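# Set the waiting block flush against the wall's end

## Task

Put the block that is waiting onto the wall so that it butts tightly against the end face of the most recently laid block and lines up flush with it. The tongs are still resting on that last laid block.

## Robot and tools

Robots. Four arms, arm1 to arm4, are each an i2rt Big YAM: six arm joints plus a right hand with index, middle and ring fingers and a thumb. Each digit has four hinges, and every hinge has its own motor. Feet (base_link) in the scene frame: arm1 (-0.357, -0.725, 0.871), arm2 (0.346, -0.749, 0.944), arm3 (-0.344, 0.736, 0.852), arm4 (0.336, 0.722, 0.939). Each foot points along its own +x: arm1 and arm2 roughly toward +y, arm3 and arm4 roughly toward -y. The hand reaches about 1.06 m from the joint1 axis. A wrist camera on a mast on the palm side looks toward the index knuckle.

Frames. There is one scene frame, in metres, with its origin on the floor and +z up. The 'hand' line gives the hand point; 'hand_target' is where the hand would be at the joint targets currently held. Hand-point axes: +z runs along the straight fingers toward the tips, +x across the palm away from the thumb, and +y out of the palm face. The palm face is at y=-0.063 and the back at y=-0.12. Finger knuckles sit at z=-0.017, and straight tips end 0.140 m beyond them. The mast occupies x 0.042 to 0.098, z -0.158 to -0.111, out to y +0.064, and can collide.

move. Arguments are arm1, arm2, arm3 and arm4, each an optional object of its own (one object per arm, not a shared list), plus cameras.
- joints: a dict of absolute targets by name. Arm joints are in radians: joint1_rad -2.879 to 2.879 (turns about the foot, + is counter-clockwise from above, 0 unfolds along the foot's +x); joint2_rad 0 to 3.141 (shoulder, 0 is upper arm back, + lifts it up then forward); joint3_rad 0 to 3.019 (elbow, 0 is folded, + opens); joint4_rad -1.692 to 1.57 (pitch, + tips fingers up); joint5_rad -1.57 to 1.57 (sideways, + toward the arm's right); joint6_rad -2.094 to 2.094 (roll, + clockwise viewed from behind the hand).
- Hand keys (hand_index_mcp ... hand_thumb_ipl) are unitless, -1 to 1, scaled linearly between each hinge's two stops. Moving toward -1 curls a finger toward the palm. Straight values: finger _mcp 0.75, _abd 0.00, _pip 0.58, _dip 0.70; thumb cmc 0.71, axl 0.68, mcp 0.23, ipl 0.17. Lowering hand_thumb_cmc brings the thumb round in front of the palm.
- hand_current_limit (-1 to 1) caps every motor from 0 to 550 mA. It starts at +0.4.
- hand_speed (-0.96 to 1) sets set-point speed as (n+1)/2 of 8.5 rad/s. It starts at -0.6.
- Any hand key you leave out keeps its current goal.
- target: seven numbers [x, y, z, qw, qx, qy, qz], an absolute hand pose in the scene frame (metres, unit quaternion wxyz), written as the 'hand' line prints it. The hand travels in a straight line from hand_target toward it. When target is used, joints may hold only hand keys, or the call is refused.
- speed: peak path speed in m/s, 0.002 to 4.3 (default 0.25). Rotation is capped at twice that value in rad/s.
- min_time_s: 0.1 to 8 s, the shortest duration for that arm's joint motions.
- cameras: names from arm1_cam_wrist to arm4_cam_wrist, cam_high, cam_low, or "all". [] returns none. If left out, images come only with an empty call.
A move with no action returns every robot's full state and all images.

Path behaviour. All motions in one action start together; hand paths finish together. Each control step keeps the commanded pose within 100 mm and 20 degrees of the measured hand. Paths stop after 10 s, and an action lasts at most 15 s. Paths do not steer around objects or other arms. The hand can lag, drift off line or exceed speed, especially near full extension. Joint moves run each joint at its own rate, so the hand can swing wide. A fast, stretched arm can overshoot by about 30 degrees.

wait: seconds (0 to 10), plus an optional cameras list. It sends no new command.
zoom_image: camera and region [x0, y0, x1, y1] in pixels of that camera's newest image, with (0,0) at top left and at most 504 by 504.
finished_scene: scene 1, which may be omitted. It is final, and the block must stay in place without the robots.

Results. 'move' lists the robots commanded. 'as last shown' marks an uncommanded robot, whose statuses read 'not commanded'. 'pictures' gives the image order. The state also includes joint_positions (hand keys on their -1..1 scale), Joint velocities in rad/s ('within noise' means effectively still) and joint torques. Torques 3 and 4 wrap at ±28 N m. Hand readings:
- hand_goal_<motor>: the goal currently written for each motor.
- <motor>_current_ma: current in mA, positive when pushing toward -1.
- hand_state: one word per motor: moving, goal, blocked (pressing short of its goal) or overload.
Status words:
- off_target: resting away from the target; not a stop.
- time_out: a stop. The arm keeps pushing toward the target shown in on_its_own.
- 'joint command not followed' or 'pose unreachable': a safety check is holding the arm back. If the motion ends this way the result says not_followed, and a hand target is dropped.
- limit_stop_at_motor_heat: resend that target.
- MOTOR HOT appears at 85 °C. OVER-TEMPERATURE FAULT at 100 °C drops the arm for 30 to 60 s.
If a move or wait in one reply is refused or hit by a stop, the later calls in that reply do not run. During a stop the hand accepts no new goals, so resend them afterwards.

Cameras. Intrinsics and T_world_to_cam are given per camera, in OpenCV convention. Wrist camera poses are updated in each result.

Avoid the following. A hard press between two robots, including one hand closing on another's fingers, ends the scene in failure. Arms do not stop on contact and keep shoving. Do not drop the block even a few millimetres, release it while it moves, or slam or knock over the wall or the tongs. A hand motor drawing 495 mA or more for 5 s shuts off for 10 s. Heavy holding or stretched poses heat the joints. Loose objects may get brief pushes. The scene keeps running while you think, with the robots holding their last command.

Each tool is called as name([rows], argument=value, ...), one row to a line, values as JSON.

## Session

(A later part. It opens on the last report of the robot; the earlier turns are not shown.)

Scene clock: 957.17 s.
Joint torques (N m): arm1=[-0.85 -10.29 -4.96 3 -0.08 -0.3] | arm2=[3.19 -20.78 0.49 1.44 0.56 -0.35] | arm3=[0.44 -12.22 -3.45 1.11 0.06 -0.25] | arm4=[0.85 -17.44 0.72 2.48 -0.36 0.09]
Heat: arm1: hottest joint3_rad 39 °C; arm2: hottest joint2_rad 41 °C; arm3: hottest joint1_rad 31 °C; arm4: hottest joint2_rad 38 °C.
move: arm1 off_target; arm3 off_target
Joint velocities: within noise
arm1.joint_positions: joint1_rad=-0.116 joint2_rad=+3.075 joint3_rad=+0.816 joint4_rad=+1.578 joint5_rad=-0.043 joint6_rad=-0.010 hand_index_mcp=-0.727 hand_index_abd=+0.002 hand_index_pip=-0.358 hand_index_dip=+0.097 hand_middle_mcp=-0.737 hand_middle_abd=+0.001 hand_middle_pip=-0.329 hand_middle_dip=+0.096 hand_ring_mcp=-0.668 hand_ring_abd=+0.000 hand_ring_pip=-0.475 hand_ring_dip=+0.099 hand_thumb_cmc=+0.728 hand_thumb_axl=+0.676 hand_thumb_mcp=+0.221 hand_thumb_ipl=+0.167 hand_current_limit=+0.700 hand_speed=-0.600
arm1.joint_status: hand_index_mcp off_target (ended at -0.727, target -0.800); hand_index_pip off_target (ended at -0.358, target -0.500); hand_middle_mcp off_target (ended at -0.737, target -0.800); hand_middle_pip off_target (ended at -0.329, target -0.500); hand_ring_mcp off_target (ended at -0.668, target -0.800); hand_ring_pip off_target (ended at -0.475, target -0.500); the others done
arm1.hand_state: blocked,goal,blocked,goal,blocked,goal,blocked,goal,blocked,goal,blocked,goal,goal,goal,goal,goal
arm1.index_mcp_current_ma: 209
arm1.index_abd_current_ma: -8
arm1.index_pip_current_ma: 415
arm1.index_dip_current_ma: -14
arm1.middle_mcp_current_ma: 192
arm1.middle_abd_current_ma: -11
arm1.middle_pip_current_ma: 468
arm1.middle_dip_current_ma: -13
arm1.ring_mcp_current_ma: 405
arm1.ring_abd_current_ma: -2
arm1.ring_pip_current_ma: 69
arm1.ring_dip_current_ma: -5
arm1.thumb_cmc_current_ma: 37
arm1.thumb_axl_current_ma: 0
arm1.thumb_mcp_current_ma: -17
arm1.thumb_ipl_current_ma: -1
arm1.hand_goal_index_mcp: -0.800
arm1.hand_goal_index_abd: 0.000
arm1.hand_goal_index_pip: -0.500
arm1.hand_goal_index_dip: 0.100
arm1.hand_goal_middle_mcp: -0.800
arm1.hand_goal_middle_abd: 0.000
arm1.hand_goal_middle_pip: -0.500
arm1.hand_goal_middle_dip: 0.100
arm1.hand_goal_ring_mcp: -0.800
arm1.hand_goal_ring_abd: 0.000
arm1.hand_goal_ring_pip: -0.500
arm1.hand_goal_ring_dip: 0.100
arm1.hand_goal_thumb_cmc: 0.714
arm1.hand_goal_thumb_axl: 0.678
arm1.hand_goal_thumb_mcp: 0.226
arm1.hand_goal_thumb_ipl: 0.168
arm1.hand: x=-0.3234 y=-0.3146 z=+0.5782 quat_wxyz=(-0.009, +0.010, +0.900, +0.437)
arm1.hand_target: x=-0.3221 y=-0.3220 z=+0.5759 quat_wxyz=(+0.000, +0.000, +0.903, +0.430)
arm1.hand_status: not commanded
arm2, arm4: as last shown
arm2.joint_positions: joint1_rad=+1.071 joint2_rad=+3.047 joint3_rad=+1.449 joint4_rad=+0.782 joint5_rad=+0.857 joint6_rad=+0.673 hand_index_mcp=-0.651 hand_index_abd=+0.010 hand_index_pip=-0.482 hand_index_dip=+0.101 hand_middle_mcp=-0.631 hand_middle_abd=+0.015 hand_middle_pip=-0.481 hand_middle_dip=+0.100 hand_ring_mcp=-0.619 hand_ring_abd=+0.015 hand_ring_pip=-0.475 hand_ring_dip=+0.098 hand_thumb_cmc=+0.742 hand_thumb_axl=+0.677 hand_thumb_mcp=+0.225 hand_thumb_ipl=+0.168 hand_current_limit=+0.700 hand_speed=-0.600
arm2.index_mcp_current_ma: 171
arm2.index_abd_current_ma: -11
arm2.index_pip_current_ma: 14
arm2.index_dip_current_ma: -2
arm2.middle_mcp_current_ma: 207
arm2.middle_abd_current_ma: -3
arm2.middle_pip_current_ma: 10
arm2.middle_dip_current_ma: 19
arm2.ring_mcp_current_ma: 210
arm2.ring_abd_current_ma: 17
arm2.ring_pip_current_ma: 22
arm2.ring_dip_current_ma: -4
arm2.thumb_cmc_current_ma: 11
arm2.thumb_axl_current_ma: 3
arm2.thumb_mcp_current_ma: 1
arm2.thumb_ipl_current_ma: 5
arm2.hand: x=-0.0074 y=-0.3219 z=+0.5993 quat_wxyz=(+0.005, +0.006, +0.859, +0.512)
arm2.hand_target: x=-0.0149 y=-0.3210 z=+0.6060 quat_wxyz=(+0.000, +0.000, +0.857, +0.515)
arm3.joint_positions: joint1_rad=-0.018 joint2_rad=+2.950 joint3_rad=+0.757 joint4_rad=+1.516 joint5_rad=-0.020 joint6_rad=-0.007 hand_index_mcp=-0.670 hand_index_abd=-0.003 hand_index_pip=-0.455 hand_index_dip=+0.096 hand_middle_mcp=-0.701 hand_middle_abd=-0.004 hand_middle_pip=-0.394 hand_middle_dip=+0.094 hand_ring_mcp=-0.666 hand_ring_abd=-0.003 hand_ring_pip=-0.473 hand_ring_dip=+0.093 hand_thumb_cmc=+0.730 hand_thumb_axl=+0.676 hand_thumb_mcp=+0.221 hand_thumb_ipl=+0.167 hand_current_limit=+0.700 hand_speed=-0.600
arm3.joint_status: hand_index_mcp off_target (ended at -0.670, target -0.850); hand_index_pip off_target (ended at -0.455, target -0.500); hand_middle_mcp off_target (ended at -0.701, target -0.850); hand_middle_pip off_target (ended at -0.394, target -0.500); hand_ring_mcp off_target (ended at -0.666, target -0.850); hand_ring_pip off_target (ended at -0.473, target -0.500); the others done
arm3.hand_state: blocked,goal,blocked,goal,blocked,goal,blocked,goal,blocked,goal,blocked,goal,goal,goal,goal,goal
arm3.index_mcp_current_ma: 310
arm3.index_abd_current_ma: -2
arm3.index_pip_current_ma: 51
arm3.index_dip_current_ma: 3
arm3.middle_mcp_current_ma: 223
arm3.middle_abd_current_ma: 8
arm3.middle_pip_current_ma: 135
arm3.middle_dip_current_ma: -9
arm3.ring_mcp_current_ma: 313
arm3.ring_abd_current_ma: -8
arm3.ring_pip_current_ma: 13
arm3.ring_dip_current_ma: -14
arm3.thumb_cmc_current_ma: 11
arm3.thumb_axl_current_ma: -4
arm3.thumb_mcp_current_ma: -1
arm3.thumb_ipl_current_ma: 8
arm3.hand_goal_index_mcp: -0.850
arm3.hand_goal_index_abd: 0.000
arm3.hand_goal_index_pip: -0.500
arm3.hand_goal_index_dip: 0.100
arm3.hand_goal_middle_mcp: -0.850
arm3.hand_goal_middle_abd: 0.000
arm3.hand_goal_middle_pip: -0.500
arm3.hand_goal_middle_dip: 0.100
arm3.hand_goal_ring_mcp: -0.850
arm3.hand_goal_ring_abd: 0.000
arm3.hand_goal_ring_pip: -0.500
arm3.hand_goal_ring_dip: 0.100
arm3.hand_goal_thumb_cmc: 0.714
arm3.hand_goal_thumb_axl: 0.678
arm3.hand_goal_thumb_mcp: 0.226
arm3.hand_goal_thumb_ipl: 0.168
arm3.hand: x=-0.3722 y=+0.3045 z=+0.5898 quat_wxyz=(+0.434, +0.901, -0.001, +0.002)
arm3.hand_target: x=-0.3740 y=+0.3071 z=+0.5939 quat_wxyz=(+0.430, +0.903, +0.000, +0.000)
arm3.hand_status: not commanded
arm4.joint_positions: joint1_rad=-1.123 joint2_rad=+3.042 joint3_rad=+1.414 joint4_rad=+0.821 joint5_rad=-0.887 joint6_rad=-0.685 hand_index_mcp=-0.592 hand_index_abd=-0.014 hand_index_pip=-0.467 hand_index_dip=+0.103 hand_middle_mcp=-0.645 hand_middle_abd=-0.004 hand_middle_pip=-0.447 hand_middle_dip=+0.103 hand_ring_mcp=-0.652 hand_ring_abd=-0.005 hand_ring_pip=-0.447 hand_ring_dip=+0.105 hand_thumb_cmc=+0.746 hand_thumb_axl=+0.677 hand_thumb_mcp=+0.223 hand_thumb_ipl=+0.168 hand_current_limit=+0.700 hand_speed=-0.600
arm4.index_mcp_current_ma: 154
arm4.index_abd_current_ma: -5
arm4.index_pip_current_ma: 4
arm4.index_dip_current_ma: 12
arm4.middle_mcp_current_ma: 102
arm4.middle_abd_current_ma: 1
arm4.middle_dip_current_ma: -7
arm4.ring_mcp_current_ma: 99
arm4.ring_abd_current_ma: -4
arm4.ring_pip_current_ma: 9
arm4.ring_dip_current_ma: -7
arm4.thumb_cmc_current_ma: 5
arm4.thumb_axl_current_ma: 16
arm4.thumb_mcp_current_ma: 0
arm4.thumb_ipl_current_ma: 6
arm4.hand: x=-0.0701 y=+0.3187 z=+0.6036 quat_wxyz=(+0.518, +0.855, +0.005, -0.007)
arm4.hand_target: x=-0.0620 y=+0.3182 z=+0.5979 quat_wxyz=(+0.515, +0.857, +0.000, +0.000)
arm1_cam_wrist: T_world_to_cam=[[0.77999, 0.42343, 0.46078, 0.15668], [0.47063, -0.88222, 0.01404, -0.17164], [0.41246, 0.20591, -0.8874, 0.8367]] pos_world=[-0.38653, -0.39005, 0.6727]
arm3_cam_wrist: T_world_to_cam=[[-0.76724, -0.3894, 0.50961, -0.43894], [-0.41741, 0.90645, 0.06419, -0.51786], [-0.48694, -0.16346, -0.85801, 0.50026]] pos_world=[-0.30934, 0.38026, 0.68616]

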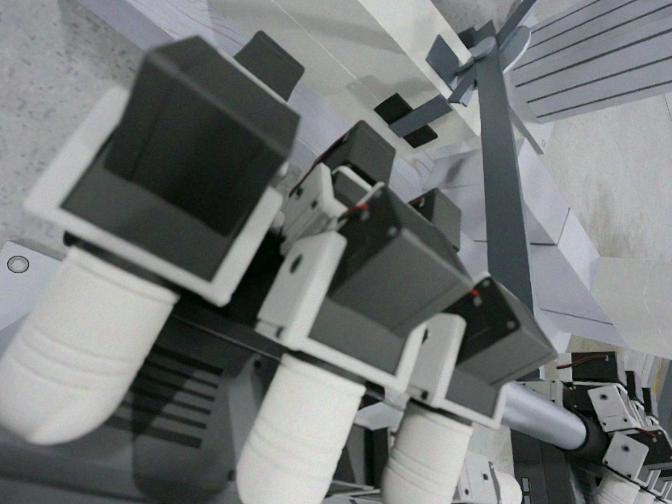

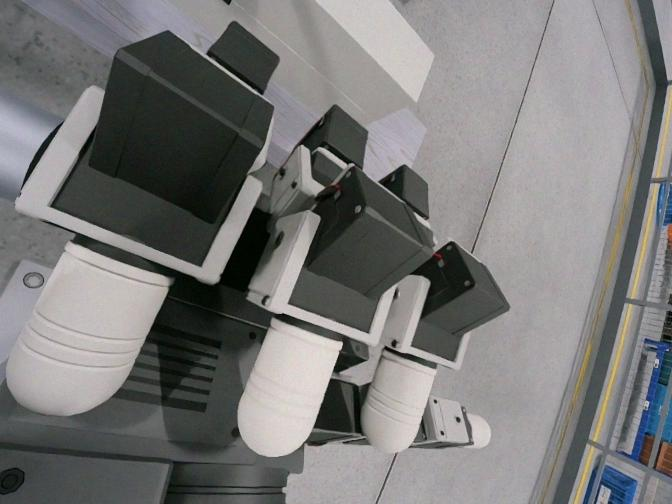

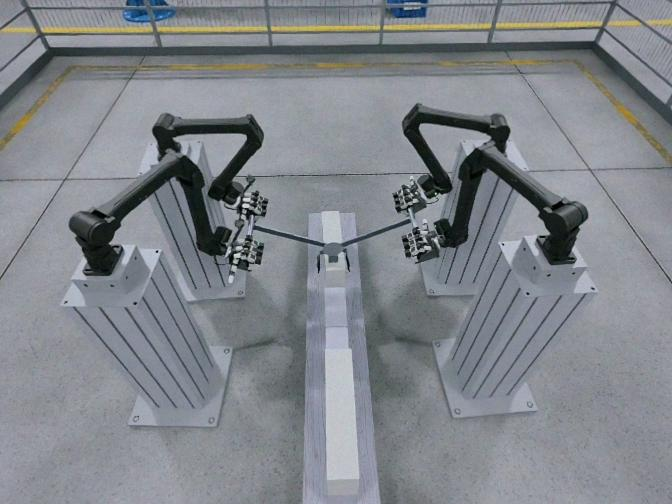

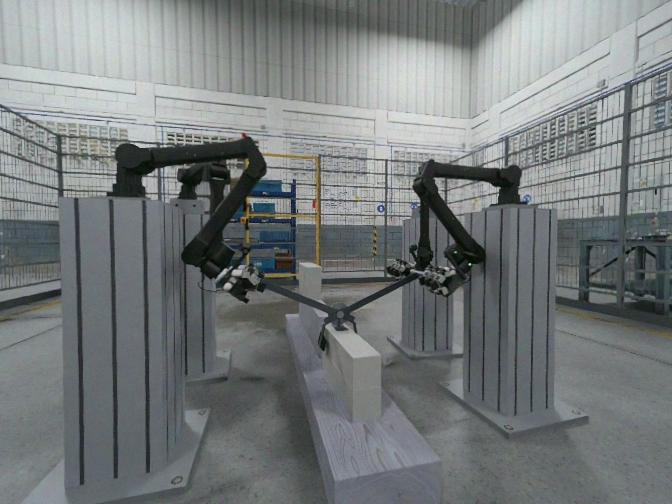

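move(arm1={"target": [-0.322, -0.342, 0.600, 0, 0, 0.9026, 0.4305], "speed": 0.1, "joints": {"hand_index_pip": -0.42, "hand_middle_pip": -0.42}}, arm2={"target": [-0.015, -0.341, 0.632, 0, 0, 0.8572, 0.5151], "speed": 0.1}, arm3={"target": [-0.374, 0.327, 0.616, 0.4305, 0.9026, 0, 0], "speed": 0.1}, arm4={"target": [-0.065, 0.338, 0.630, 0.5151, 0.8572, 0, 0], "speed": 0.1}, cameras=["cam_high","cam_low"])

zoom_image(camera="cam_low", region=[220, 240, 460, 420])

zoom_image(camera="cam_high", region=[220, 160, 450, 320])

Scene clock: 972.93 s.
Joint torques (N m): arm1=[-0.79 -11.75 -10.96 3.17 -0.15 -0.29] | arm2=[5.77 -21.54 -1.29 1.14 1.51 -0.11] | arm3=[0.15 -11.87 -7.58 3.07 0.35 -0.33] | arm4=[-2.73 -18.96 -1.17 1.5 -1.56 -0.01]
Heat: arm1: hottest joint3_rad 39 °C; arm2: hottest joint2_rad 42 °C; arm3: hottest joint1_rad 31 °C; arm4: hottest joint2_rad 38 °C.
move: arm1 off_target; arm2 off_target; arm3 off_target; arm4 off_target
Joint velocities: within noise
arm1.joint_positions: joint1_rad=-0.118 joint2_rad=+3.034 joint3_rad=+0.778 joint4_rad=+1.577 joint5_rad=-0.043 joint6_rad=-0.013 hand_index_mcp=-0.719 hand_index_abd=-0.001 hand_index_pip=-0.369 hand_index_dip=+0.097 hand_middle_mcp=-0.723 hand_middle_abd=-0.001 hand_middle_pip=-0.360 hand_middle_dip=+0.096 hand_ring_mcp=-0.669 hand_ring_abd=+0.000 hand_ring_pip=-0.474 hand_ring_dip=+0.098 hand_thumb_cmc=+0.728 hand_thumb_axl=+0.676 hand_thumb_mcp=+0.221 hand_thumb_ipl=+0.167 hand_current_limit=+0.700 hand_speed=-0.600
arm1.joint_status: hand_index_pip off_target (ended at -0.369, target -0.420); hand_middle_pip off_target (ended at -0.360, target -0.420)
arm1.hand_state: blocked,goal,blocked,goal,blocked,goal,blocked,goal,blocked,goal,blocked,goal,goal,goal,goal,goal
arm1.index_mcp_current_ma: 238
arm1.index_abd_current_ma: 0
arm1.index_pip_current_ma: 120
arm1.index_dip_current_ma: -18
arm1.middle_mcp_current_ma: 234
arm1.middle_abd_current_ma: -8
arm1.middle_pip_current_ma: 147
arm1.middle_dip_current_ma: -12
arm1.ring_mcp_current_ma: 389
arm1.ring_abd_current_ma: -1
arm1.ring_pip_current_ma: 66
arm1.ring_dip_current_ma: -9
arm1.thumb_cmc_current_ma: 39
arm1.thumb_axl_current_ma: -1
arm1.thumb_mcp_current_ma: -19
arm1.thumb_ipl_current_ma: -2
arm1.hand_goal_index_mcp: -0.800
arm1.hand_goal_index_abd: 0.000
arm1.hand_goal_index_pip: -0.420
arm1.hand_goal_index_dip: 0.100
arm1.hand_goal_middle_mcp: -0.800
arm1.hand_goal_middle_abd: 0.000
arm1.hand_goal_middle_pip: -0.420
arm1.hand_goal_middle_dip: 0.100
arm1.hand_goal_ring_mcp: -0.800
arm1.hand_goal_ring_abd: 0.000
arm1.hand_goal_ring_pip: -0.500
arm1.hand_goal_ring_dip: 0.100
arm1.hand_goal_thumb_cmc: 0.714
arm1.hand_goal_thumb_axl: 0.678
arm1.hand_goal_thumb_mcp: 0.226
arm1.hand_goal_thumb_ipl: 0.168
arm1.hand: x=-0.3229 y=-0.3126 z=+0.5938 quat_wxyz=(-0.008, +0.009, +0.899, +0.437)
arm1.hand_target: x=-0.3222 y=-0.3394 z=+0.5988 quat_wxyz=(-0.001, +0.001, +0.913, +0.409)
arm1.hand_status: off_target (0.030 m and 1.6 deg from the pose sent, 0.035 m and 1.7 deg at the start; a joint's target at an end of its range on 28 of 29 steps)
arm2.joint_positions: joint1_rad=+1.071 joint2_rad=+2.991 joint3_rad=+1.380 joint4_rad=+0.782 joint5_rad=+0.859 joint6_rad=+0.691 hand_index_mcp=-0.651 hand_index_abd=+0.008 hand_index_pip=-0.483 hand_index_dip=+0.101 hand_middle_mcp=-0.657 hand_middle_abd=-0.003 hand_middle_pip=-0.480 hand_middle_dip=+0.100 hand_ring_mcp=-0.664 hand_ring_abd=-0.003 hand_ring_pip=-0.474 hand_ring_dip=+0.098 hand_thumb_cmc=+0.742 hand_thumb_axl=+0.677 hand_thumb_mcp=+0.225 hand_thumb_ipl=+0.168 hand_current_limit=+0.700 hand_speed=-0.600
arm2.joint_status: not commanded
arm2.hand_state: blocked,goal,goal,goal,blocked,goal,goal,goal,blocked,goal,blocked,goal,blocked,goal,goal,goal
arm2.index_mcp_current_ma: 184
arm2.index_abd_current_ma: 12
arm2.index_pip_current_ma: 2
arm2.index_dip_current_ma: 10
arm2.middle_mcp_current_ma: 158
arm2.middle_abd_current_ma: 10
arm2.middle_pip_current_ma: 25
arm2.middle_dip_current_ma: -6
arm2.ring_mcp_current_ma: 146
arm2.ring_abd_current_ma: 10
arm2.ring_pip_current_ma: 35
arm2.ring_dip_current_ma: 4
arm2.thumb_cmc_current_ma: 17
arm2.thumb_axl_current_ma: -1
arm2.thumb_mcp_current_ma: -9
arm2.thumb_ipl_current_ma: -18
arm2.hand_goal_index_mcp: -0.850
arm2.hand_goal_index_abd: 0.000
arm2.hand_goal_index_pip: -0.500
arm2.hand_goal_index_dip: 0.100
arm2.hand_goal_middle_mcp: -0.850
arm2.hand_goal_middle_abd: 0.000
arm2.hand_goal_middle_pip: -0.500
arm2.hand_goal_middle_dip: 0.100
arm2.hand_goal_ring_mcp: -0.850
arm2.hand_goal_ring_abd: 0.000
arm2.hand_goal_ring_pip: -0.500
arm2.hand_goal_ring_dip: 0.100
arm2.hand_goal_thumb_cmc: 0.714
arm2.hand_goal_thumb_axl: 0.678
arm2.hand_goal_thumb_mcp: 0.226
arm2.hand_goal_thumb_ipl: 0.168
arm2.on_its_own: hand_middle_mcp moved -0.026 toward your old target -0.850; hand_ring_mcp moved -0.045 toward your old target -0.850
arm2.hand: x=-0.0019 y=-0.3247 z=+0.6192 quat_wxyz=(+0.006, +0.011, +0.861, +0.509)
arm2.hand_target: x=-0.0149 y=-0.3403 z=+0.6312 quat_wxyz=(+0.000, +0.000, +0.857, +0.515)
arm2.hand_status: off_target (0.025 m and 1.6 deg from the pose sent, 0.039 m and 1.0 deg at the start)
arm3.joint_positions: joint1_rad=-0.018 joint2_rad=+2.925 joint3_rad=+0.733 joint4_rad=+1.525 joint5_rad=-0.028 joint6_rad=+0.002 hand_index_mcp=-0.668 hand_index_abd=-0.001 hand_index_pip=-0.457 hand_index_dip=+0.096 hand_middle_mcp=-0.692 hand_middle_abd=-0.005 hand_middle_pip=-0.413 hand_middle_dip=+0.094 hand_ring_mcp=-0.664 hand_ring_abd=-0.002 hand_ring_pip=-0.473 hand_ring_dip=+0.093 hand_thumb_cmc=+0.730 hand_thumb_axl=+0.676 hand_thumb_mcp=+0.221 hand_thumb_ipl=+0.167 hand_current_limit=+0.700 hand_speed=-0.600
arm3.joint_status: not commanded
arm3.hand_state: blocked,goal,blocked,goal,blocked,goal,blocked,goal,blocked,goal,blocked,goal,goal,goal,goal,goal
arm3.index_mcp_current_ma: 314
arm3.index_abd_current_ma: -4
arm3.index_pip_current_ma: 44
arm3.index_dip_current_ma: 0
arm3.middle_mcp_current_ma: 243
arm3.middle_abd_current_ma: 5
arm3.middle_pip_current_ma: 105
arm3.middle_dip_current_ma: -12
arm3.ring_mcp_current_ma: 312
arm3.ring_abd_current_ma: -5
arm3.ring_pip_current_ma: 15
arm3.ring_dip_current_ma: -13
arm3.thumb_cmc_current_ma: 8
arm3.thumb_axl_current_ma: -5
arm3.thumb_mcp_current_ma: 1
arm3.thumb_ipl_current_ma: 11
arm3.hand_goal_index_mcp: -0.850
arm3.hand_goal_index_abd: 0.000
arm3.hand_goal_index_pip: -0.500
arm3.hand_goal_index_dip: 0.100
arm3.hand_goal_middle_mcp: -0.850
arm3.hand_goal_middle_abd: 0.000
arm3.hand_goal_middle_pip: -0.500
arm3.hand_goal_middle_dip: 0.100
arm3.hand_goal_ring_mcp: -0.850
arm3.hand_goal_ring_abd: 0.000
arm3.hand_goal_ring_pip: -0.500
arm3.hand_goal_ring_dip: 0.100
arm3.hand_goal_thumb_cmc: 0.714
arm3.hand_goal_thumb_axl: 0.678
arm3.hand_goal_thumb_mcp: 0.226
arm3.hand_goal_thumb_ipl: 0.168
arm3.hand: x=-0.3715 y=+0.3037 z=+0.6014 quat_wxyz=(+0.439, +0.899, -0.003, +0.008)
arm3.hand_target: x=-0.3739 y=+0.3250 z=+0.6149 quat_wxyz=(+0.430, +0.903, +0.000, +0.000)
arm3.hand_status: off_target (0.028 m and 1.4 deg from the pose sent, 0.035 m and 0.6 deg at the start)
arm4.joint_positions: joint1_rad=-1.123 joint2_rad=+2.983 joint3_rad=+1.334 joint4_rad=+0.820 joint5_rad=-0.888 joint6_rad=-0.721 hand_index_mcp=-0.664 hand_index_abd=-0.007 hand_index_pip=-0.467 hand_index_dip=+0.097 hand_middle_mcp=-0.672 hand_middle_abd=-0.005 hand_middle_pip=-0.462 hand_middle_dip=+0.101 hand_ring_mcp=-0.686 hand_ring_abd=-0.010 hand_ring_pip=-0.449 hand_ring_dip=+0.101 hand_thumb_cmc=+0.746 hand_thumb_axl=+0.677 hand_thumb_mcp=+0.223 hand_thumb_ipl=+0.168 hand_current_limit=+0.700 hand_speed=-0.600
arm4.joint_status: not commanded
arm4.hand_state: blocked,goal,blocked,goal,blocked,goal,blocked,goal,blocked,goal,blocked,goal,blocked,goal,goal,goal
arm4.index_mcp_current_ma: 86
arm4.index_abd_current_ma: 1
arm4.index_pip_current_ma: 1
arm4.index_dip_current_ma: 2
arm4.middle_mcp_current_ma: 82
arm4.middle_abd_current_ma: 9
arm4.middle_pip_current_ma: 16
arm4.middle_dip_current_ma: -11
arm4.ring_mcp_current_ma: 61
arm4.ring_abd_current_ma: -14
arm4.ring_pip_current_ma: 23
arm4.ring_dip_current_ma: -14
arm4.thumb_cmc_current_ma: -1
arm4.thumb_axl_current_ma: 11
arm4.thumb_mcp_current_ma: 13
arm4.thumb_ipl_current_ma: 14
arm4.hand_goal_index_mcp: -0.850
arm4.hand_goal_index_abd: 0.000
arm4.hand_goal_index_pip: -0.500
arm4.hand_goal_index_dip: 0.100
arm4.hand_goal_middle_mcp: -0.850
arm4.hand_goal_middle_abd: 0.000
arm4.hand_goal_middle_pip: -0.500
arm4.hand_goal_middle_dip: 0.100
arm4.hand_goal_ring_mcp: -0.850
arm4.hand_goal_ring_abd: 0.000
arm4.hand_goal_ring_pip: -0.500
arm4.hand_goal_ring_dip: 0.100
arm4.hand_goal_thumb_cmc: 0.714
arm4.hand_goal_thumb_axl: 0.678
arm4.hand_goal_thumb_mcp: 0.226
arm4.hand_goal_thumb_ipl: 0.168
arm4.on_its_own: hand_index_mcp moved -0.071 toward your old target -0.850; hand_middle_mcp moved -0.027 toward your old target -0.850; hand_ring_mcp moved -0.034 toward your old target -0.850
arm4.hand: x=-0.0595 y=+0.3221 z=+0.6242 quat_wxyz=(+0.514, +0.858, +0.016, -0.008)
arm4.hand_target: x=-0.0648 y=+0.3375 z=+0.6295 quat_wxyz=(+0.515, +0.857, +0.000, +0.000)
arm4.hand_status: off_target (0.018 m and 2.1 deg from the pose sent, 0.033 m and 1.1 deg at the start)

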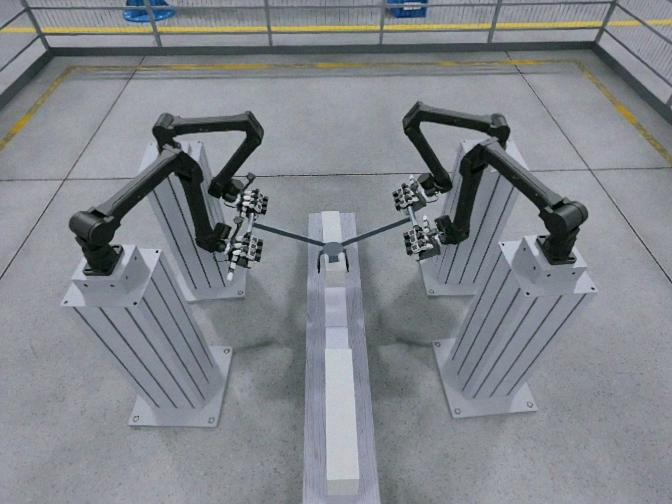

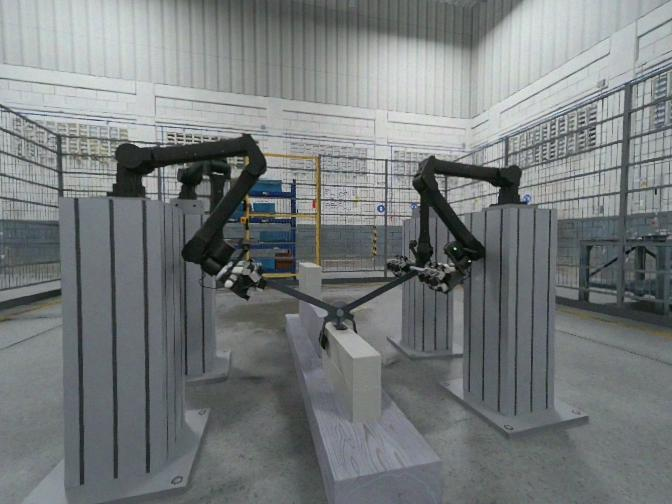

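Scaled by 2.100 from the camera's image (finer frame: 960x720).

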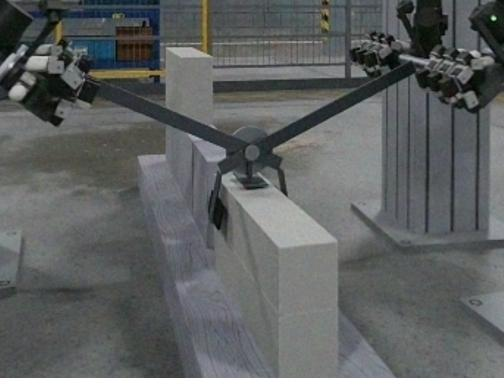

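Scaled by 2.191 from the camera's image (finer frame: 960x720).

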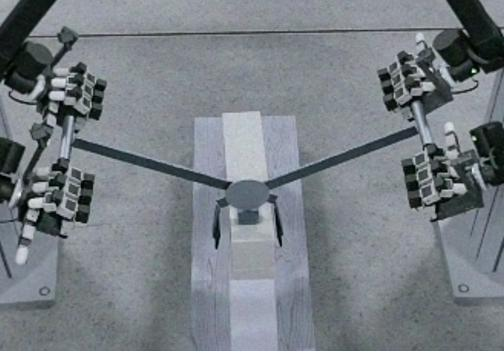

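move(arm1={"target": [-0.386, -0.342, 0.612, 0, 0, 0.9026, 0.4305], "speed": 0.08}, arm2={"target": [-0.083, -0.341, 0.634, 0, 0, 0.8572, 0.5151], "speed": 0.08}, arm3={"target": [-0.438, 0.334, 0.626, 0.4305, 0.9026, 0, 0], "speed": 0.08}, arm4={"target": [-0.131, 0.345, 0.632, 0.5151, 0.8572, 0, 0], "speed": 0.08}, cameras=["cam_high","cam_low"])

zoom_image(camera="cam_low", region=[220, 240, 460, 420])

zoom_image(camera="cam_high", region=[220, 160, 450, 320])

Scene clock: 979.87 s.
Joint torques (N m): arm1=[1.03 -12.04 -11.32 3.3 0.6 -0.14] | arm2=[6.01 -23 0.42 0.12 1.9 -0.11] | arm3=[-1.26 -12.98 -7.75 1.76 -0.07 -0.41] | arm4=[-2.67 -20.07 1.22 0.99 -1.79 0.05]
Heat: arm1: hottest joint3_rad 41 °C; arm2: hottest joint2_rad 43 °C; arm3: hottest joint1_rad 31 °C; arm4: hottest joint2_rad 38 °C.
move: arm1 off_target; arm2 off_target; arm3 off_target; arm4 off_target
Joint velocities: within noise
arm1.joint_positions: joint1_rad=+0.182 joint2_rad=+3.012 joint3_rad=+0.776 joint4_rad=+1.575 joint5_rad=+0.195 joint6_rad=+0.187 hand_index_mcp=-0.709 hand_index_abd=-0.001 hand_index_pip=-0.387 hand_index_dip=+0.097 hand_middle_mcp=-0.715 hand_middle_abd=-0.002 hand_middle_pip=-0.375 hand_middle_dip=+0.096 hand_ring_mcp=-0.671 hand_ring_abd=-0.001 hand_ring_pip=-0.472 hand_ring_dip=+0.098 hand_thumb_cmc=+0.728 hand_thumb_axl=+0.676 hand_thumb_mcp=+0.221 hand_thumb_ipl=+0.167 hand_current_limit=+0.700 hand_speed=-0.600
arm1.joint_status: not commanded
arm1.hand_state: blocked,goal,blocked,goal,blocked,goal,blocked,goal,blocked,goal,blocked,goal,goal,goal,goal,goal
arm1.index_mcp_current_ma: 275
arm1.index_abd_current_ma: -9
arm1.index_pip_current_ma: 75
arm1.index_dip_current_ma: -22
arm1.middle_mcp_current_ma: 259
arm1.middle_abd_current_ma: -17
arm1.middle_pip_current_ma: 108
arm1.middle_dip_current_ma: -12
arm1.ring_mcp_current_ma: 393
arm1.ring_abd_current_ma: -4
arm1.ring_pip_current_ma: 71
arm1.ring_dip_current_ma: -3
arm1.thumb_cmc_current_ma: 45
arm1.thumb_axl_current_ma: -3
arm1.thumb_mcp_current_ma: -8
arm1.thumb_ipl_current_ma: 1
arm1.hand_goal_index_mcp: -0.800
arm1.hand_goal_index_abd: 0.000
arm1.hand_goal_index_pip: -0.420
arm1.hand_goal_index_dip: 0.100
arm1.hand_goal_middle_mcp: -0.800
arm1.hand_goal_middle_abd: 0.000
arm1.hand_goal_middle_pip: -0.420
arm1.hand_goal_middle_dip: 0.100
arm1.hand_goal_ring_mcp: -0.800
arm1.hand_goal_ring_abd: 0.000
arm1.hand_goal_ring_pip: -0.500
arm1.hand_goal_ring_dip: 0.100
arm1.hand_goal_thumb_cmc: 0.714
arm1.hand_goal_thumb_axl: 0.678
arm1.hand_goal_thumb_mcp: 0.226
arm1.hand_goal_thumb_ipl: 0.168
arm1.hand: x=-0.3889 y=-0.3110 z=+0.6046 quat_wxyz=(-0.012, +0.017, +0.892, +0.451)
arm1.hand_target: x=-0.3858 y=-0.3391 z=+0.6109 quat_wxyz=(+0.002, +0.002, +0.906, +0.423)
arm1.hand_status: off_target (0.032 m and 3.6 deg from the pose sent, 0.072 m and 1.6 deg at the start; a joint's target at an end of its range on 47 of 49 steps)
arm2.joint_positions: joint1_rad=+1.131 joint2_rad=+2.981 joint3_rad=+1.533 joint4_rad=+0.576 joint5_rad=+0.894 joint6_rad=+0.769 hand_index_mcp=-0.646 hand_index_abd=+0.010 hand_index_pip=-0.491 hand_index_dip=+0.101 hand_middle_mcp=-0.660 hand_middle_abd=-0.003 hand_middle_pip=-0.475 hand_middle_dip=+0.100 hand_ring_mcp=-0.672 hand_ring_abd=-0.003 hand_ring_pip=-0.460 hand_ring_dip=+0.098 hand_thumb_cmc=+0.742 hand_thumb_axl=+0.677 hand_thumb_mcp=+0.225 hand_thumb_ipl=+0.168 hand_current_limit=+0.700 hand_speed=-0.600
arm2.joint_status: not commanded
arm2.hand_state: blocked,goal,goal,goal,blocked,goal,blocked,goal,blocked,goal,blocked,goal,blocked,goal,goal,goal
arm2.index_mcp_current_ma: 193
arm2.index_abd_current_ma: -9
arm2.index_pip_current_ma: 2
arm2.index_dip_current_ma: -14
arm2.middle_mcp_current_ma: 166
arm2.middle_abd_current_ma: -5
arm2.middle_pip_current_ma: 18
arm2.middle_dip_current_ma: 5
arm2.ring_mcp_current_ma: 153
arm2.ring_abd_current_ma: 24
arm2.ring_pip_current_ma: 38
arm2.ring_dip_current_ma: 12
arm2.thumb_cmc_current_ma: 15
arm2.thumb_axl_current_ma: 11
arm2.thumb_mcp_current_ma: 2
arm2.thumb_ipl_current_ma: 8
arm2.hand_goal_index_mcp: -0.850
arm2.hand_goal_index_abd: 0.000
arm2.hand_goal_index_pip: -0.500
arm2.hand_goal_index_dip: 0.100
arm2.hand_goal_middle_mcp: -0.850
arm2.hand_goal_middle_abd: 0.000
arm2.hand_goal_middle_pip: -0.500
arm2.hand_goal_middle_dip: 0.100
arm2.hand_goal_ring_mcp: -0.850
arm2.hand_goal_ring_abd: 0.000
arm2.hand_goal_ring_pip: -0.500
arm2.hand_goal_ring_dip: 0.100
arm2.hand_goal_thumb_cmc: 0.714
arm2.hand_goal_thumb_axl: 0.678
arm2.hand_goal_thumb_mcp: 0.226
arm2.hand_goal_thumb_ipl: 0.168
arm2.hand: x=-0.0674 y=-0.3192 z=+0.6233 quat_wxyz=(-0.001, +0.016, +0.860, +0.510)
arm2.hand_target: x=-0.0828 y=-0.3402 z=+0.6332 quat_wxyz=(+0.000, +0.000, +0.857, +0.516)
arm2.hand_status: off_target (0.029 m and 2.0 deg from the pose sent, 0.084 m and 1.7 deg at the start)
arm3.joint_positions: joint1_rad=-0.287 joint2_rad=+2.894 joint3_rad=+0.714 joint4_rad=+1.513 joint5_rad=-0.244 joint6_rad=-0.175 hand_index_mcp=-0.669 hand_index_abd=-0.002 hand_index_pip=-0.456 hand_index_dip=+0.096 hand_middle_mcp=-0.684 hand_middle_abd=-0.003 hand_middle_pip=-0.428 hand_middle_dip=+0.094 hand_ring_mcp=-0.664 hand_ring_abd=-0.002 hand_ring_pip=-0.472 hand_ring_dip=+0.094 hand_thumb_cmc=+0.730 hand_thumb_axl=+0.676 hand_thumb_mcp=+0.221 hand_thumb_ipl=+0.167 hand_current_limit=+0.700 hand_speed=-0.600
arm3.joint_status: not commanded
arm3.hand_state: blocked,goal,blocked,goal,blocked,goal,blocked,goal,blocked,goal,blocked,goal,goal,goal,goal,goal
arm3.index_mcp_current_ma: 313
arm3.index_abd_current_ma: -1
arm3.index_pip_current_ma: 43
arm3.index_dip_current_ma: 3
arm3.middle_mcp_current_ma: 260
arm3.middle_abd_current_ma: 1
arm3.middle_pip_current_ma: 77
arm3.middle_dip_current_ma: -10
arm3.ring_mcp_current_ma: 311
arm3.ring_abd_current_ma: -6
arm3.ring_pip_current_ma: 13
arm3.ring_dip_current_ma: -14
arm3.thumb_cmc_current_ma: 10
arm3.thumb_axl_current_ma: -4
arm3.thumb_mcp_current_ma: -5
arm3.thumb_ipl_current_ma: 8
arm3.hand_goal_index_mcp: -0.850
arm3.hand_goal_index_abd: 0.000
arm3.hand_goal_index_pip: -0.500
arm3.hand_goal_index_dip: 0.100
arm3.hand_goal_middle_mcp: -0.850
arm3.hand_goal_middle_abd: 0.000
arm3.hand_goal_middle_pip: -0.500
arm3.hand_goal_middle_dip: 0.100
arm3.hand_goal_ring_mcp: -0.850
arm3.hand_goal_ring_abd: 0.000
arm3.hand_goal_ring_pip: -0.500
arm3.hand_goal_ring_dip: 0.100
arm3.hand_goal_thumb_cmc: 0.714
arm3.hand_goal_thumb_axl: 0.678
arm3.hand_goal_thumb_mcp: 0.226
arm3.hand_goal_thumb_ipl: 0.168
arm3.hand: x=-0.4352 y=+0.3099 z=+0.6153 quat_wxyz=(+0.449, +0.894, +0.003, +0.006)
arm3.hand_target: x=-0.4374 y=+0.3324 z=+0.6252 quat_wxyz=(+0.431, +0.902, +0.000, +0.000)
arm3.hand_status: off_target (0.027 m and 2.4 deg from the pose sent, 0.077 m and 1.4 deg at the start)
arm4.joint_positions: joint1_rad=-1.199 joint2_rad=+2.958 joint3_rad=+1.470 joint4_rad=+0.589 joint5_rad=-0.934 joint6_rad=-0.829 hand_index_mcp=-0.669 hand_index_abd=-0.006 hand_index_pip=-0.456 hand_index_dip=+0.097 hand_middle_mcp=-0.672 hand_middle_abd=-0.005 hand_middle_pip=-0.461 hand_middle_dip=+0.101 hand_ring_mcp=-0.684 hand_ring_abd=-0.010 hand_ring_pip=-0.449 hand_ring_dip=+0.101 hand_thumb_cmc=+0.746 hand_thumb_axl=+0.677 hand_thumb_mcp=+0.223 hand_thumb_ipl=+0.168 hand_current_limit=+0.700 hand_speed=-0.600
arm4.joint_status: not commanded
arm4.hand_state: blocked,goal,blocked,goal,blocked,goal,blocked,goal,blocked,goal,blocked,goal,blocked,goal,goal,goal
arm4.index_mcp_current_ma: 84
arm4.index_abd_current_ma: 0
arm4.index_pip_current_ma: 4
arm4.index_dip_current_ma: -6
arm4.middle_mcp_current_ma: 83
arm4.middle_abd_current_ma: 7
arm4.middle_pip_current_ma: 14
arm4.middle_dip_current_ma: -11
arm4.ring_mcp_current_ma: 81
arm4.ring_abd_current_ma: -5
arm4.ring_pip_current_ma: 19
arm4.ring_dip_current_ma: -5
arm4.thumb_cmc_current_ma: 10
arm4.thumb_axl_current_ma: 13
arm4.thumb_mcp_current_ma: 11
arm4.thumb_ipl_current_ma: -1
arm4.hand_goal_index_mcp: -0.850
arm4.hand_goal_index_abd: 0.000
arm4.hand_goal_index_pip: -0.500
arm4.hand_goal_index_dip: 0.100
arm4.hand_goal_middle_mcp: -0.850
arm4.hand_goal_middle_abd: 0.000
arm4.hand_goal_middle_pip: -0.500
arm4.hand_goal_middle_dip: 0.100
arm4.hand_goal_ring_mcp: -0.850
arm4.hand_goal_ring_abd: 0.000
arm4.hand_goal_ring_pip: -0.500
arm4.hand_goal_ring_dip: 0.100
arm4.hand_goal_thumb_cmc: 0.714
arm4.hand_goal_thumb_axl: 0.678
arm4.hand_goal_thumb_mcp: 0.226
arm4.hand_goal_thumb_ipl: 0.168
arm4.hand: x=-0.1253 y=+0.3268 z=+0.6315 quat_wxyz=(+0.513, +0.858, +0.022, -0.014)
arm4.hand_target: x=-0.1308 y=+0.3446 z=+0.6318 quat_wxyz=(+0.516, +0.857, +0.000, +0.000)
arm4.hand_status: off_target (0.019 m and 3.0 deg from the pose sent, 0.076 m and 2.1 deg at the start)

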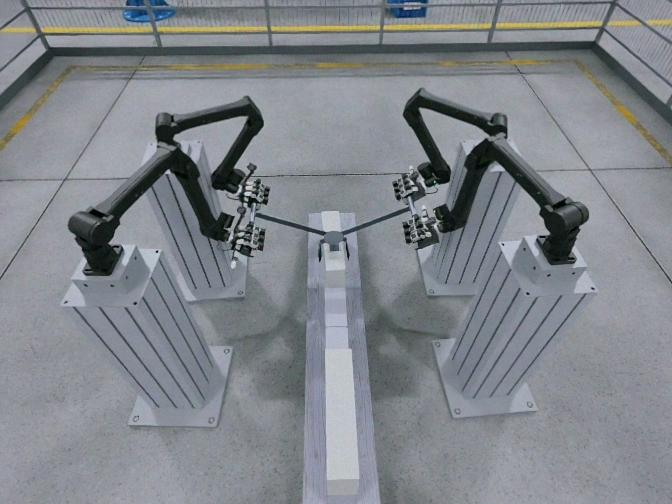

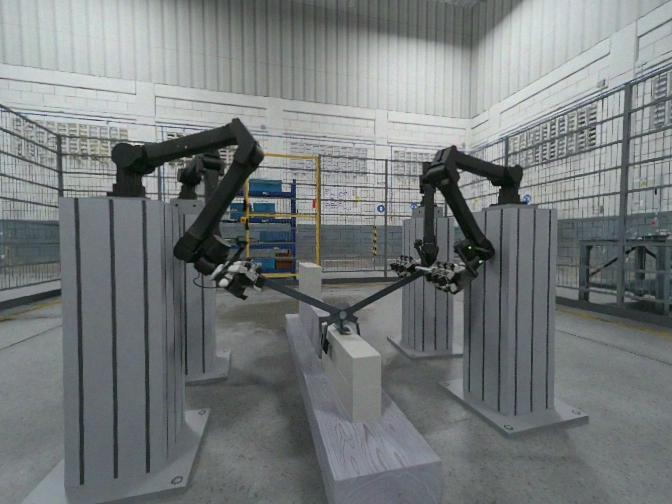

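Scaled by 2.100 from the camera's image (finer frame: 960x720).

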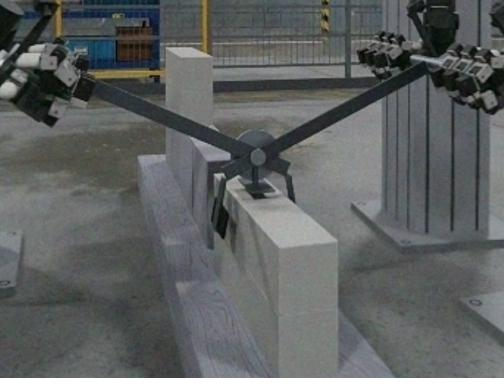

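Scaled by 2.191 from the camera's image (finer frame: 960x720).

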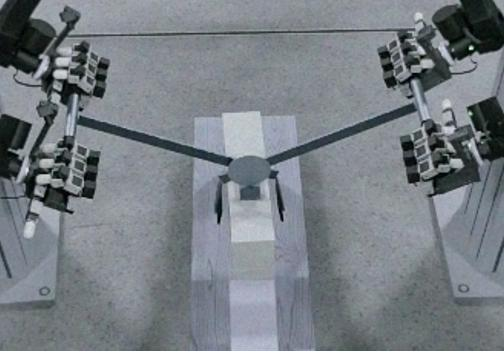

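move(arm1={"target": [-0.441, -0.342, 0.614, 0, 0, 0.9026, 0.4305], "speed": 0.08}, arm2={"target": [-0.141, -0.342, 0.634, 0, 0, 0.8572, 0.5151], "speed": 0.08}, arm3={"target": [-0.494, 0.336, 0.630, 0.4305, 0.9026, 0, 0], "speed": 0.08}, arm4={"target": [-0.189, 0.347, 0.632, 0.5151, 0.8572, 0, 0], "speed": 0.08}, cameras=["cam_high","cam_low"])

zoom_image(camera="cam_low", region=[220, 240, 460, 420])

zoom_image(camera="cam_high", region=[220, 160, 450, 320])

Scene clock: 986.53 s.
Joint torques (N m): arm1=[1.55 -11.58 -9.24 2.65 0.9 -0.04] | arm2=[6.07 -22.59 2.48 0.01 2.09 -0.04] | arm3=[-2.67 -12.92 -5.96 1.29 -0.47 -0.48] | arm4=[-2.73 -19.78 2.95 0.64 -1.93 0.03]
Heat: arm1: hottest joint3_rad 41 °C; arm2: hottest joint2_rad 43 °C; arm3: hottest joint1_rad 31 °C; arm4: hottest joint2_rad 38 °C.
move: arm1 off_target; arm2 off_target; arm3 off_target; arm4 off_target
Joint velocities: within noise
arm1.joint_positions: joint1_rad=+0.414 joint2_rad=+2.956 joint3_rad=+0.776 joint4_rad=+1.491 joint5_rad=+0.366 joint6_rad=+0.335 hand_index_mcp=-0.706 hand_index_abd=-0.002 hand_index_pip=-0.389 hand_index_dip=+0.097 hand_middle_mcp=-0.713 hand_middle_abd=-0.003 hand_middle_pip=-0.379 hand_middle_dip=+0.096 hand_ring_mcp=-0.672 hand_ring_abd=-0.002 hand_ring_pip=-0.471 hand_ring_dip=+0.098 hand_thumb_cmc=+0.728 hand_thumb_axl=+0.676 hand_thumb_mcp=+0.221 hand_thumb_ipl=+0.167 hand_current_limit=+0.700 hand_speed=-0.600
arm1.joint_status: not commanded
arm1.hand_state: blocked,goal,blocked,goal,blocked,goal,blocked,goal,blocked,goal,blocked,goal,goal,goal,goal,goal
arm1.index_mcp_current_ma: 287
arm1.index_abd_current_ma: -8
arm1.index_pip_current_ma: 75
arm1.index_dip_current_ma: -11
arm1.middle_mcp_current_ma: 269
arm1.middle_abd_current_ma: -17
arm1.middle_pip_current_ma: 100
arm1.middle_dip_current_ma: -8
arm1.ring_mcp_current_ma: 398
arm1.ring_abd_current_ma: 2
arm1.ring_pip_current_ma: 78
arm1.ring_dip_current_ma: -12
arm1.thumb_cmc_current_ma: 44
arm1.thumb_axl_current_ma: -4
arm1.thumb_mcp_current_ma: -22
arm1.thumb_ipl_current_ma: -3
arm1.hand_goal_index_mcp: -0.800
arm1.hand_goal_index_abd: 0.000
arm1.hand_goal_index_pip: -0.420
arm1.hand_goal_index_dip: 0.100
arm1.hand_goal_middle_mcp: -0.800
arm1.hand_goal_middle_abd: 0.000
arm1.hand_goal_middle_pip: -0.420
arm1.hand_goal_middle_dip: 0.100
arm1.hand_goal_ring_mcp: -0.800
arm1.hand_goal_ring_abd: 0.000
arm1.hand_goal_ring_pip: -0.500
arm1.hand_goal_ring_dip: 0.100
arm1.hand_goal_thumb_cmc: 0.714
arm1.hand_goal_thumb_axl: 0.678
arm1.hand_goal_thumb_mcp: 0.226
arm1.hand_goal_thumb_ipl: 0.168
arm1.hand: x=-0.4481 y=-0.3150 z=+0.6138 quat_wxyz=(-0.018, +0.014, +0.890, +0.456)
arm1.hand_target: x=-0.4406 y=-0.3404 z=+0.6140 quat_wxyz=(+0.000, +0.000, +0.902, +0.431)
arm1.hand_status: off_target (0.028 m and 4.2 deg from the pose sent, 0.061 m and 3.5 deg at the start)
arm2.joint_positions: joint1_rad=+1.174 joint2_rad=+2.981 joint3_rad=+1.689 joint4_rad=+0.382 joint5_rad=+0.918 joint6_rad=+0.827 hand_index_mcp=-0.634 hand_index_abd=+0.010 hand_index_pip=-0.497 hand_index_dip=+0.101 hand_middle_mcp=-0.663 hand_middle_abd=-0.004 hand_middle_pip=-0.471 hand_middle_dip=+0.100 hand_ring_mcp=-0.682 hand_ring_abd=-0.005 hand_ring_pip=-0.446 hand_ring_dip=+0.098 hand_thumb_cmc=+0.742 hand_thumb_axl=+0.677 hand_thumb_mcp=+0.225 hand_thumb_ipl=+0.168 hand_current_limit=+0.700 hand_speed=-0.600
arm2.joint_status: not commanded
arm2.hand_state: blocked,goal,goal,goal,blocked,goal,blocked,goal,blocked,goal,blocked,goal,blocked,goal,goal,goal
arm2.index_mcp_current_ma: 189
arm2.index_abd_current_ma: -2
arm2.index_pip_current_ma: -4
arm2.index_dip_current_ma: 6
arm2.middle_mcp_current_ma: 154
arm2.middle_abd_current_ma: -8
arm2.middle_pip_current_ma: 14
arm2.middle_dip_current_ma: 9
arm2.ring_mcp_current_ma: 136
arm2.ring_abd_current_ma: 5
arm2.ring_pip_current_ma: 55
arm2.ring_dip_current_ma: 0
arm2.thumb_cmc_current_ma: 13
arm2.thumb_axl_current_ma: 2
arm2.thumb_mcp_current_ma: 3
arm2.thumb_ipl_current_ma: 0
arm2.hand_goal_index_mcp: -0.850
arm2.hand_goal_index_abd: 0.000
arm2.hand_goal_index_pip: -0.500
arm2.hand_goal_index_dip: 0.100
arm2.hand_goal_middle_mcp: -0.850
arm2.hand_goal_middle_abd: 0.000
arm2.hand_goal_middle_pip: -0.500
arm2.hand_goal_middle_dip: 0.100
arm2.hand_goal_ring_mcp: -0.850
arm2.hand_goal_ring_abd: 0.000
arm2.hand_goal_ring_pip: -0.500
arm2.hand_goal_ring_dip: 0.100
arm2.hand_goal_thumb_cmc: 0.714
arm2.hand_goal_thumb_axl: 0.678
arm2.hand_goal_thumb_mcp: 0.226
arm2.hand_goal_thumb_ipl: 0.168
arm2.hand: x=-0.1280 y=-0.3141 z=+0.6332 quat_wxyz=(-0.005, +0.018, +0.860, +0.510)
arm2.hand_target: x=-0.1405 y=-0.3412 z=+0.6336 quat_wxyz=(+0.000, +0.000, +0.857, +0.516)
arm2.hand_status: off_target (0.031 m and 2.2 deg from the pose sent, 0.078 m and 2.0 deg at the start)
arm3.joint_positions: joint1_rad=-0.495 joint2_rad=+2.820 joint3_rad=+0.714 joint4_rad=+1.387 joint5_rad=-0.401 joint6_rad=-0.320 hand_index_mcp=-0.672 hand_index_abd=-0.002 hand_index_pip=-0.452 hand_index_dip=+0.096 hand_middle_mcp=-0.684 hand_middle_abd=-0.003 hand_middle_pip=-0.428 hand_middle_dip=+0.094 hand_ring_mcp=-0.664 hand_ring_abd=-0.001 hand_ring_pip=-0.470 hand_ring_dip=+0.094 hand_thumb_cmc=+0.730 hand_thumb_axl=+0.676 hand_thumb_mcp=+0.221 hand_thumb_ipl=+0.167 hand_current_limit=+0.700 hand_speed=-0.600
arm3.joint_status: not commanded
arm3.hand_state: blocked,goal,blocked,goal,blocked,goal,blocked,goal,blocked,goal,blocked,goal,goal,goal,goal,goal
arm3.index_mcp_current_ma: 300
arm3.index_abd_current_ma: -6
arm3.index_pip_current_ma: 54
arm3.index_dip_current_ma: 6
arm3.middle_mcp_current_ma: 261
arm3.middle_abd_current_ma: 8
arm3.middle_pip_current_ma: 86
arm3.middle_dip_current_ma: -13
arm3.ring_mcp_current_ma: 312
arm3.ring_abd_current_ma: -10
arm3.ring_pip_current_ma: 19
arm3.ring_dip_current_ma: -8
arm3.thumb_cmc_current_ma: 11
arm3.thumb_axl_current_ma: -10
arm3.thumb_mcp_current_ma: -3
arm3.thumb_ipl_current_ma: 8
arm3.hand_goal_index_mcp: -0.850
arm3.hand_goal_index_abd: 0.000
arm3.hand_goal_index_pip: -0.500
arm3.hand_goal_index_dip: 0.100
arm3.hand_goal_middle_mcp: -0.850
arm3.hand_goal_middle_abd: 0.000
arm3.hand_goal_middle_pip: -0.500
arm3.hand_goal_middle_dip: 0.100
arm3.hand_goal_ring_mcp: -0.850
arm3.hand_goal_ring_abd: 0.000
arm3.hand_goal_ring_pip: -0.500
arm3.hand_goal_ring_dip: 0.100
arm3.hand_goal_thumb_cmc: 0.714
arm3.hand_goal_thumb_axl: 0.678
arm3.hand_goal_thumb_mcp: 0.226
arm3.hand_goal_thumb_ipl: 0.168
arm3.hand: x=-0.4910 y=+0.3137 z=+0.6241 quat_wxyz=(+0.445, +0.895, +0.003, +0.005)
arm3.hand_target: x=-0.4933 y=+0.3349 z=+0.6294 quat_wxyz=(+0.431, +0.903, -0.001, +0.000)
arm3.hand_status: off_target (0.023 m and 2.0 deg from the pose sent, 0.066 m and 2.4 deg at the start)
arm4.joint_positions: joint1_rad=-1.244 joint2_rad=+2.958 joint3_rad=+1.629 joint4_rad=+0.392 joint5_rad=-0.958 joint6_rad=-0.895 hand_index_mcp=-0.678 hand_index_abd=-0.005 hand_index_pip=-0.441 hand_index_dip=+0.097 hand_middle_mcp=-0.674 hand_middle_abd=-0.004 hand_middle_pip=-0.458 hand_middle_dip=+0.101 hand_ring_mcp=-0.683 hand_ring_abd=-0.009 hand_ring_pip=-0.449 hand_ring_dip=+0.101 hand_thumb_cmc=+0.746 hand_thumb_axl=+0.677 hand_thumb_mcp=+0.223 hand_thumb_ipl=+0.168 hand_current_limit=+0.700 hand_speed=-0.600
arm4.joint_status: not commanded
arm4.hand_state: blocked,goal,blocked,goal,blocked,goal,blocked,goal,blocked,goal,blocked,goal,blocked,goal,goal,goal
arm4.index_mcp_current_ma: 65
arm4.index_abd_current_ma: -7
arm4.index_pip_current_ma: 20
arm4.index_dip_current_ma: 3
arm4.middle_mcp_current_ma: 85
arm4.middle_abd_current_ma: 5
arm4.middle_pip_current_ma: 20
arm4.middle_dip_current_ma: -6
arm4.ring_mcp_current_ma: 73
arm4.ring_abd_current_ma: -15
arm4.ring_pip_current_ma: 13
arm4.ring_dip_current_ma: -5
arm4.thumb_cmc_current_ma: 8
arm4.thumb_axl_current_ma: 18
arm4.thumb_mcp_current_ma: -10
arm4.thumb_ipl_current_ma: 1
arm4.hand_goal_index_mcp: -0.850
arm4.hand_goal_index_abd: 0.000
arm4.hand_goal_index_pip: -0.500
arm4.hand_goal_index_dip: 0.100
arm4.hand_goal_middle_mcp: -0.850
arm4.hand_goal_middle_abd: 0.000
arm4.hand_goal_middle_pip: -0.500
arm4.hand_goal_middle_dip: 0.100
arm4.hand_goal_ring_mcp: -0.850
arm4.hand_goal_ring_abd: 0.000
arm4.hand_goal_ring_pip: -0.500
arm4.hand_goal_ring_dip: 0.100
arm4.hand_goal_thumb_cmc: 0.714
arm4.hand_goal_thumb_axl: 0.678
arm4.hand_goal_thumb_mcp: 0.226
arm4.hand_goal_thumb_ipl: 0.168
arm4.hand: x=-0.1875 y=+0.3248 z=+0.6410 quat_wxyz=(+0.514, +0.857, +0.026, -0.021)
arm4.hand_target: x=-0.1886 y=+0.3462 z=+0.6321 quat_wxyz=(+0.516, +0.857, +0.000, +0.000)
arm4.hand_status: off_target (0.024 m and 3.8 deg from the pose sent, 0.067 m and 3.0 deg at the start)

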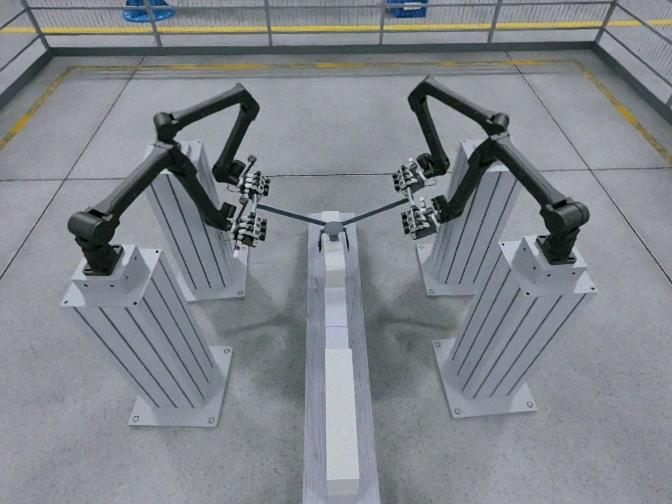

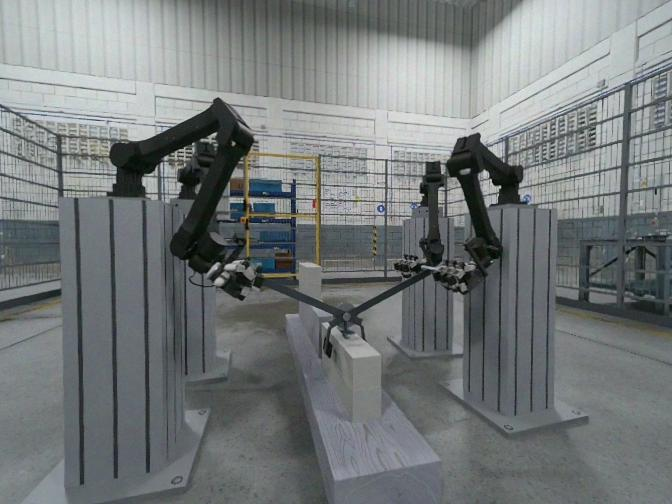

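Scaled by 2.100 from the camera's image (finer frame: 960x720).

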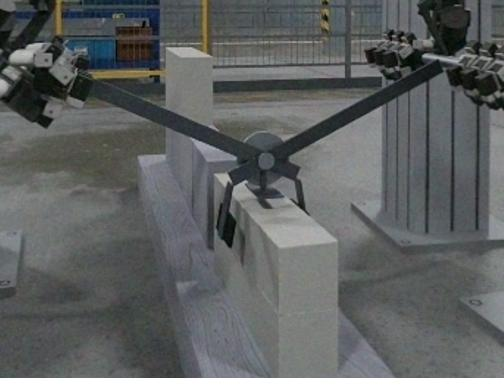

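Scaled by 2.191 from the camera's image (finer frame: 960x720).

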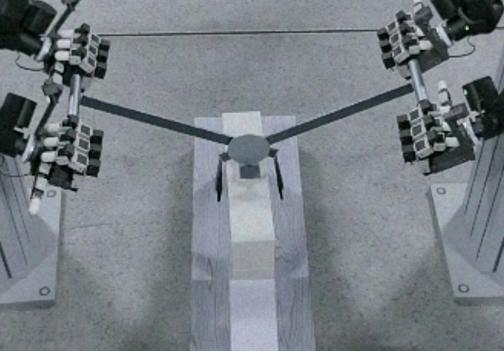

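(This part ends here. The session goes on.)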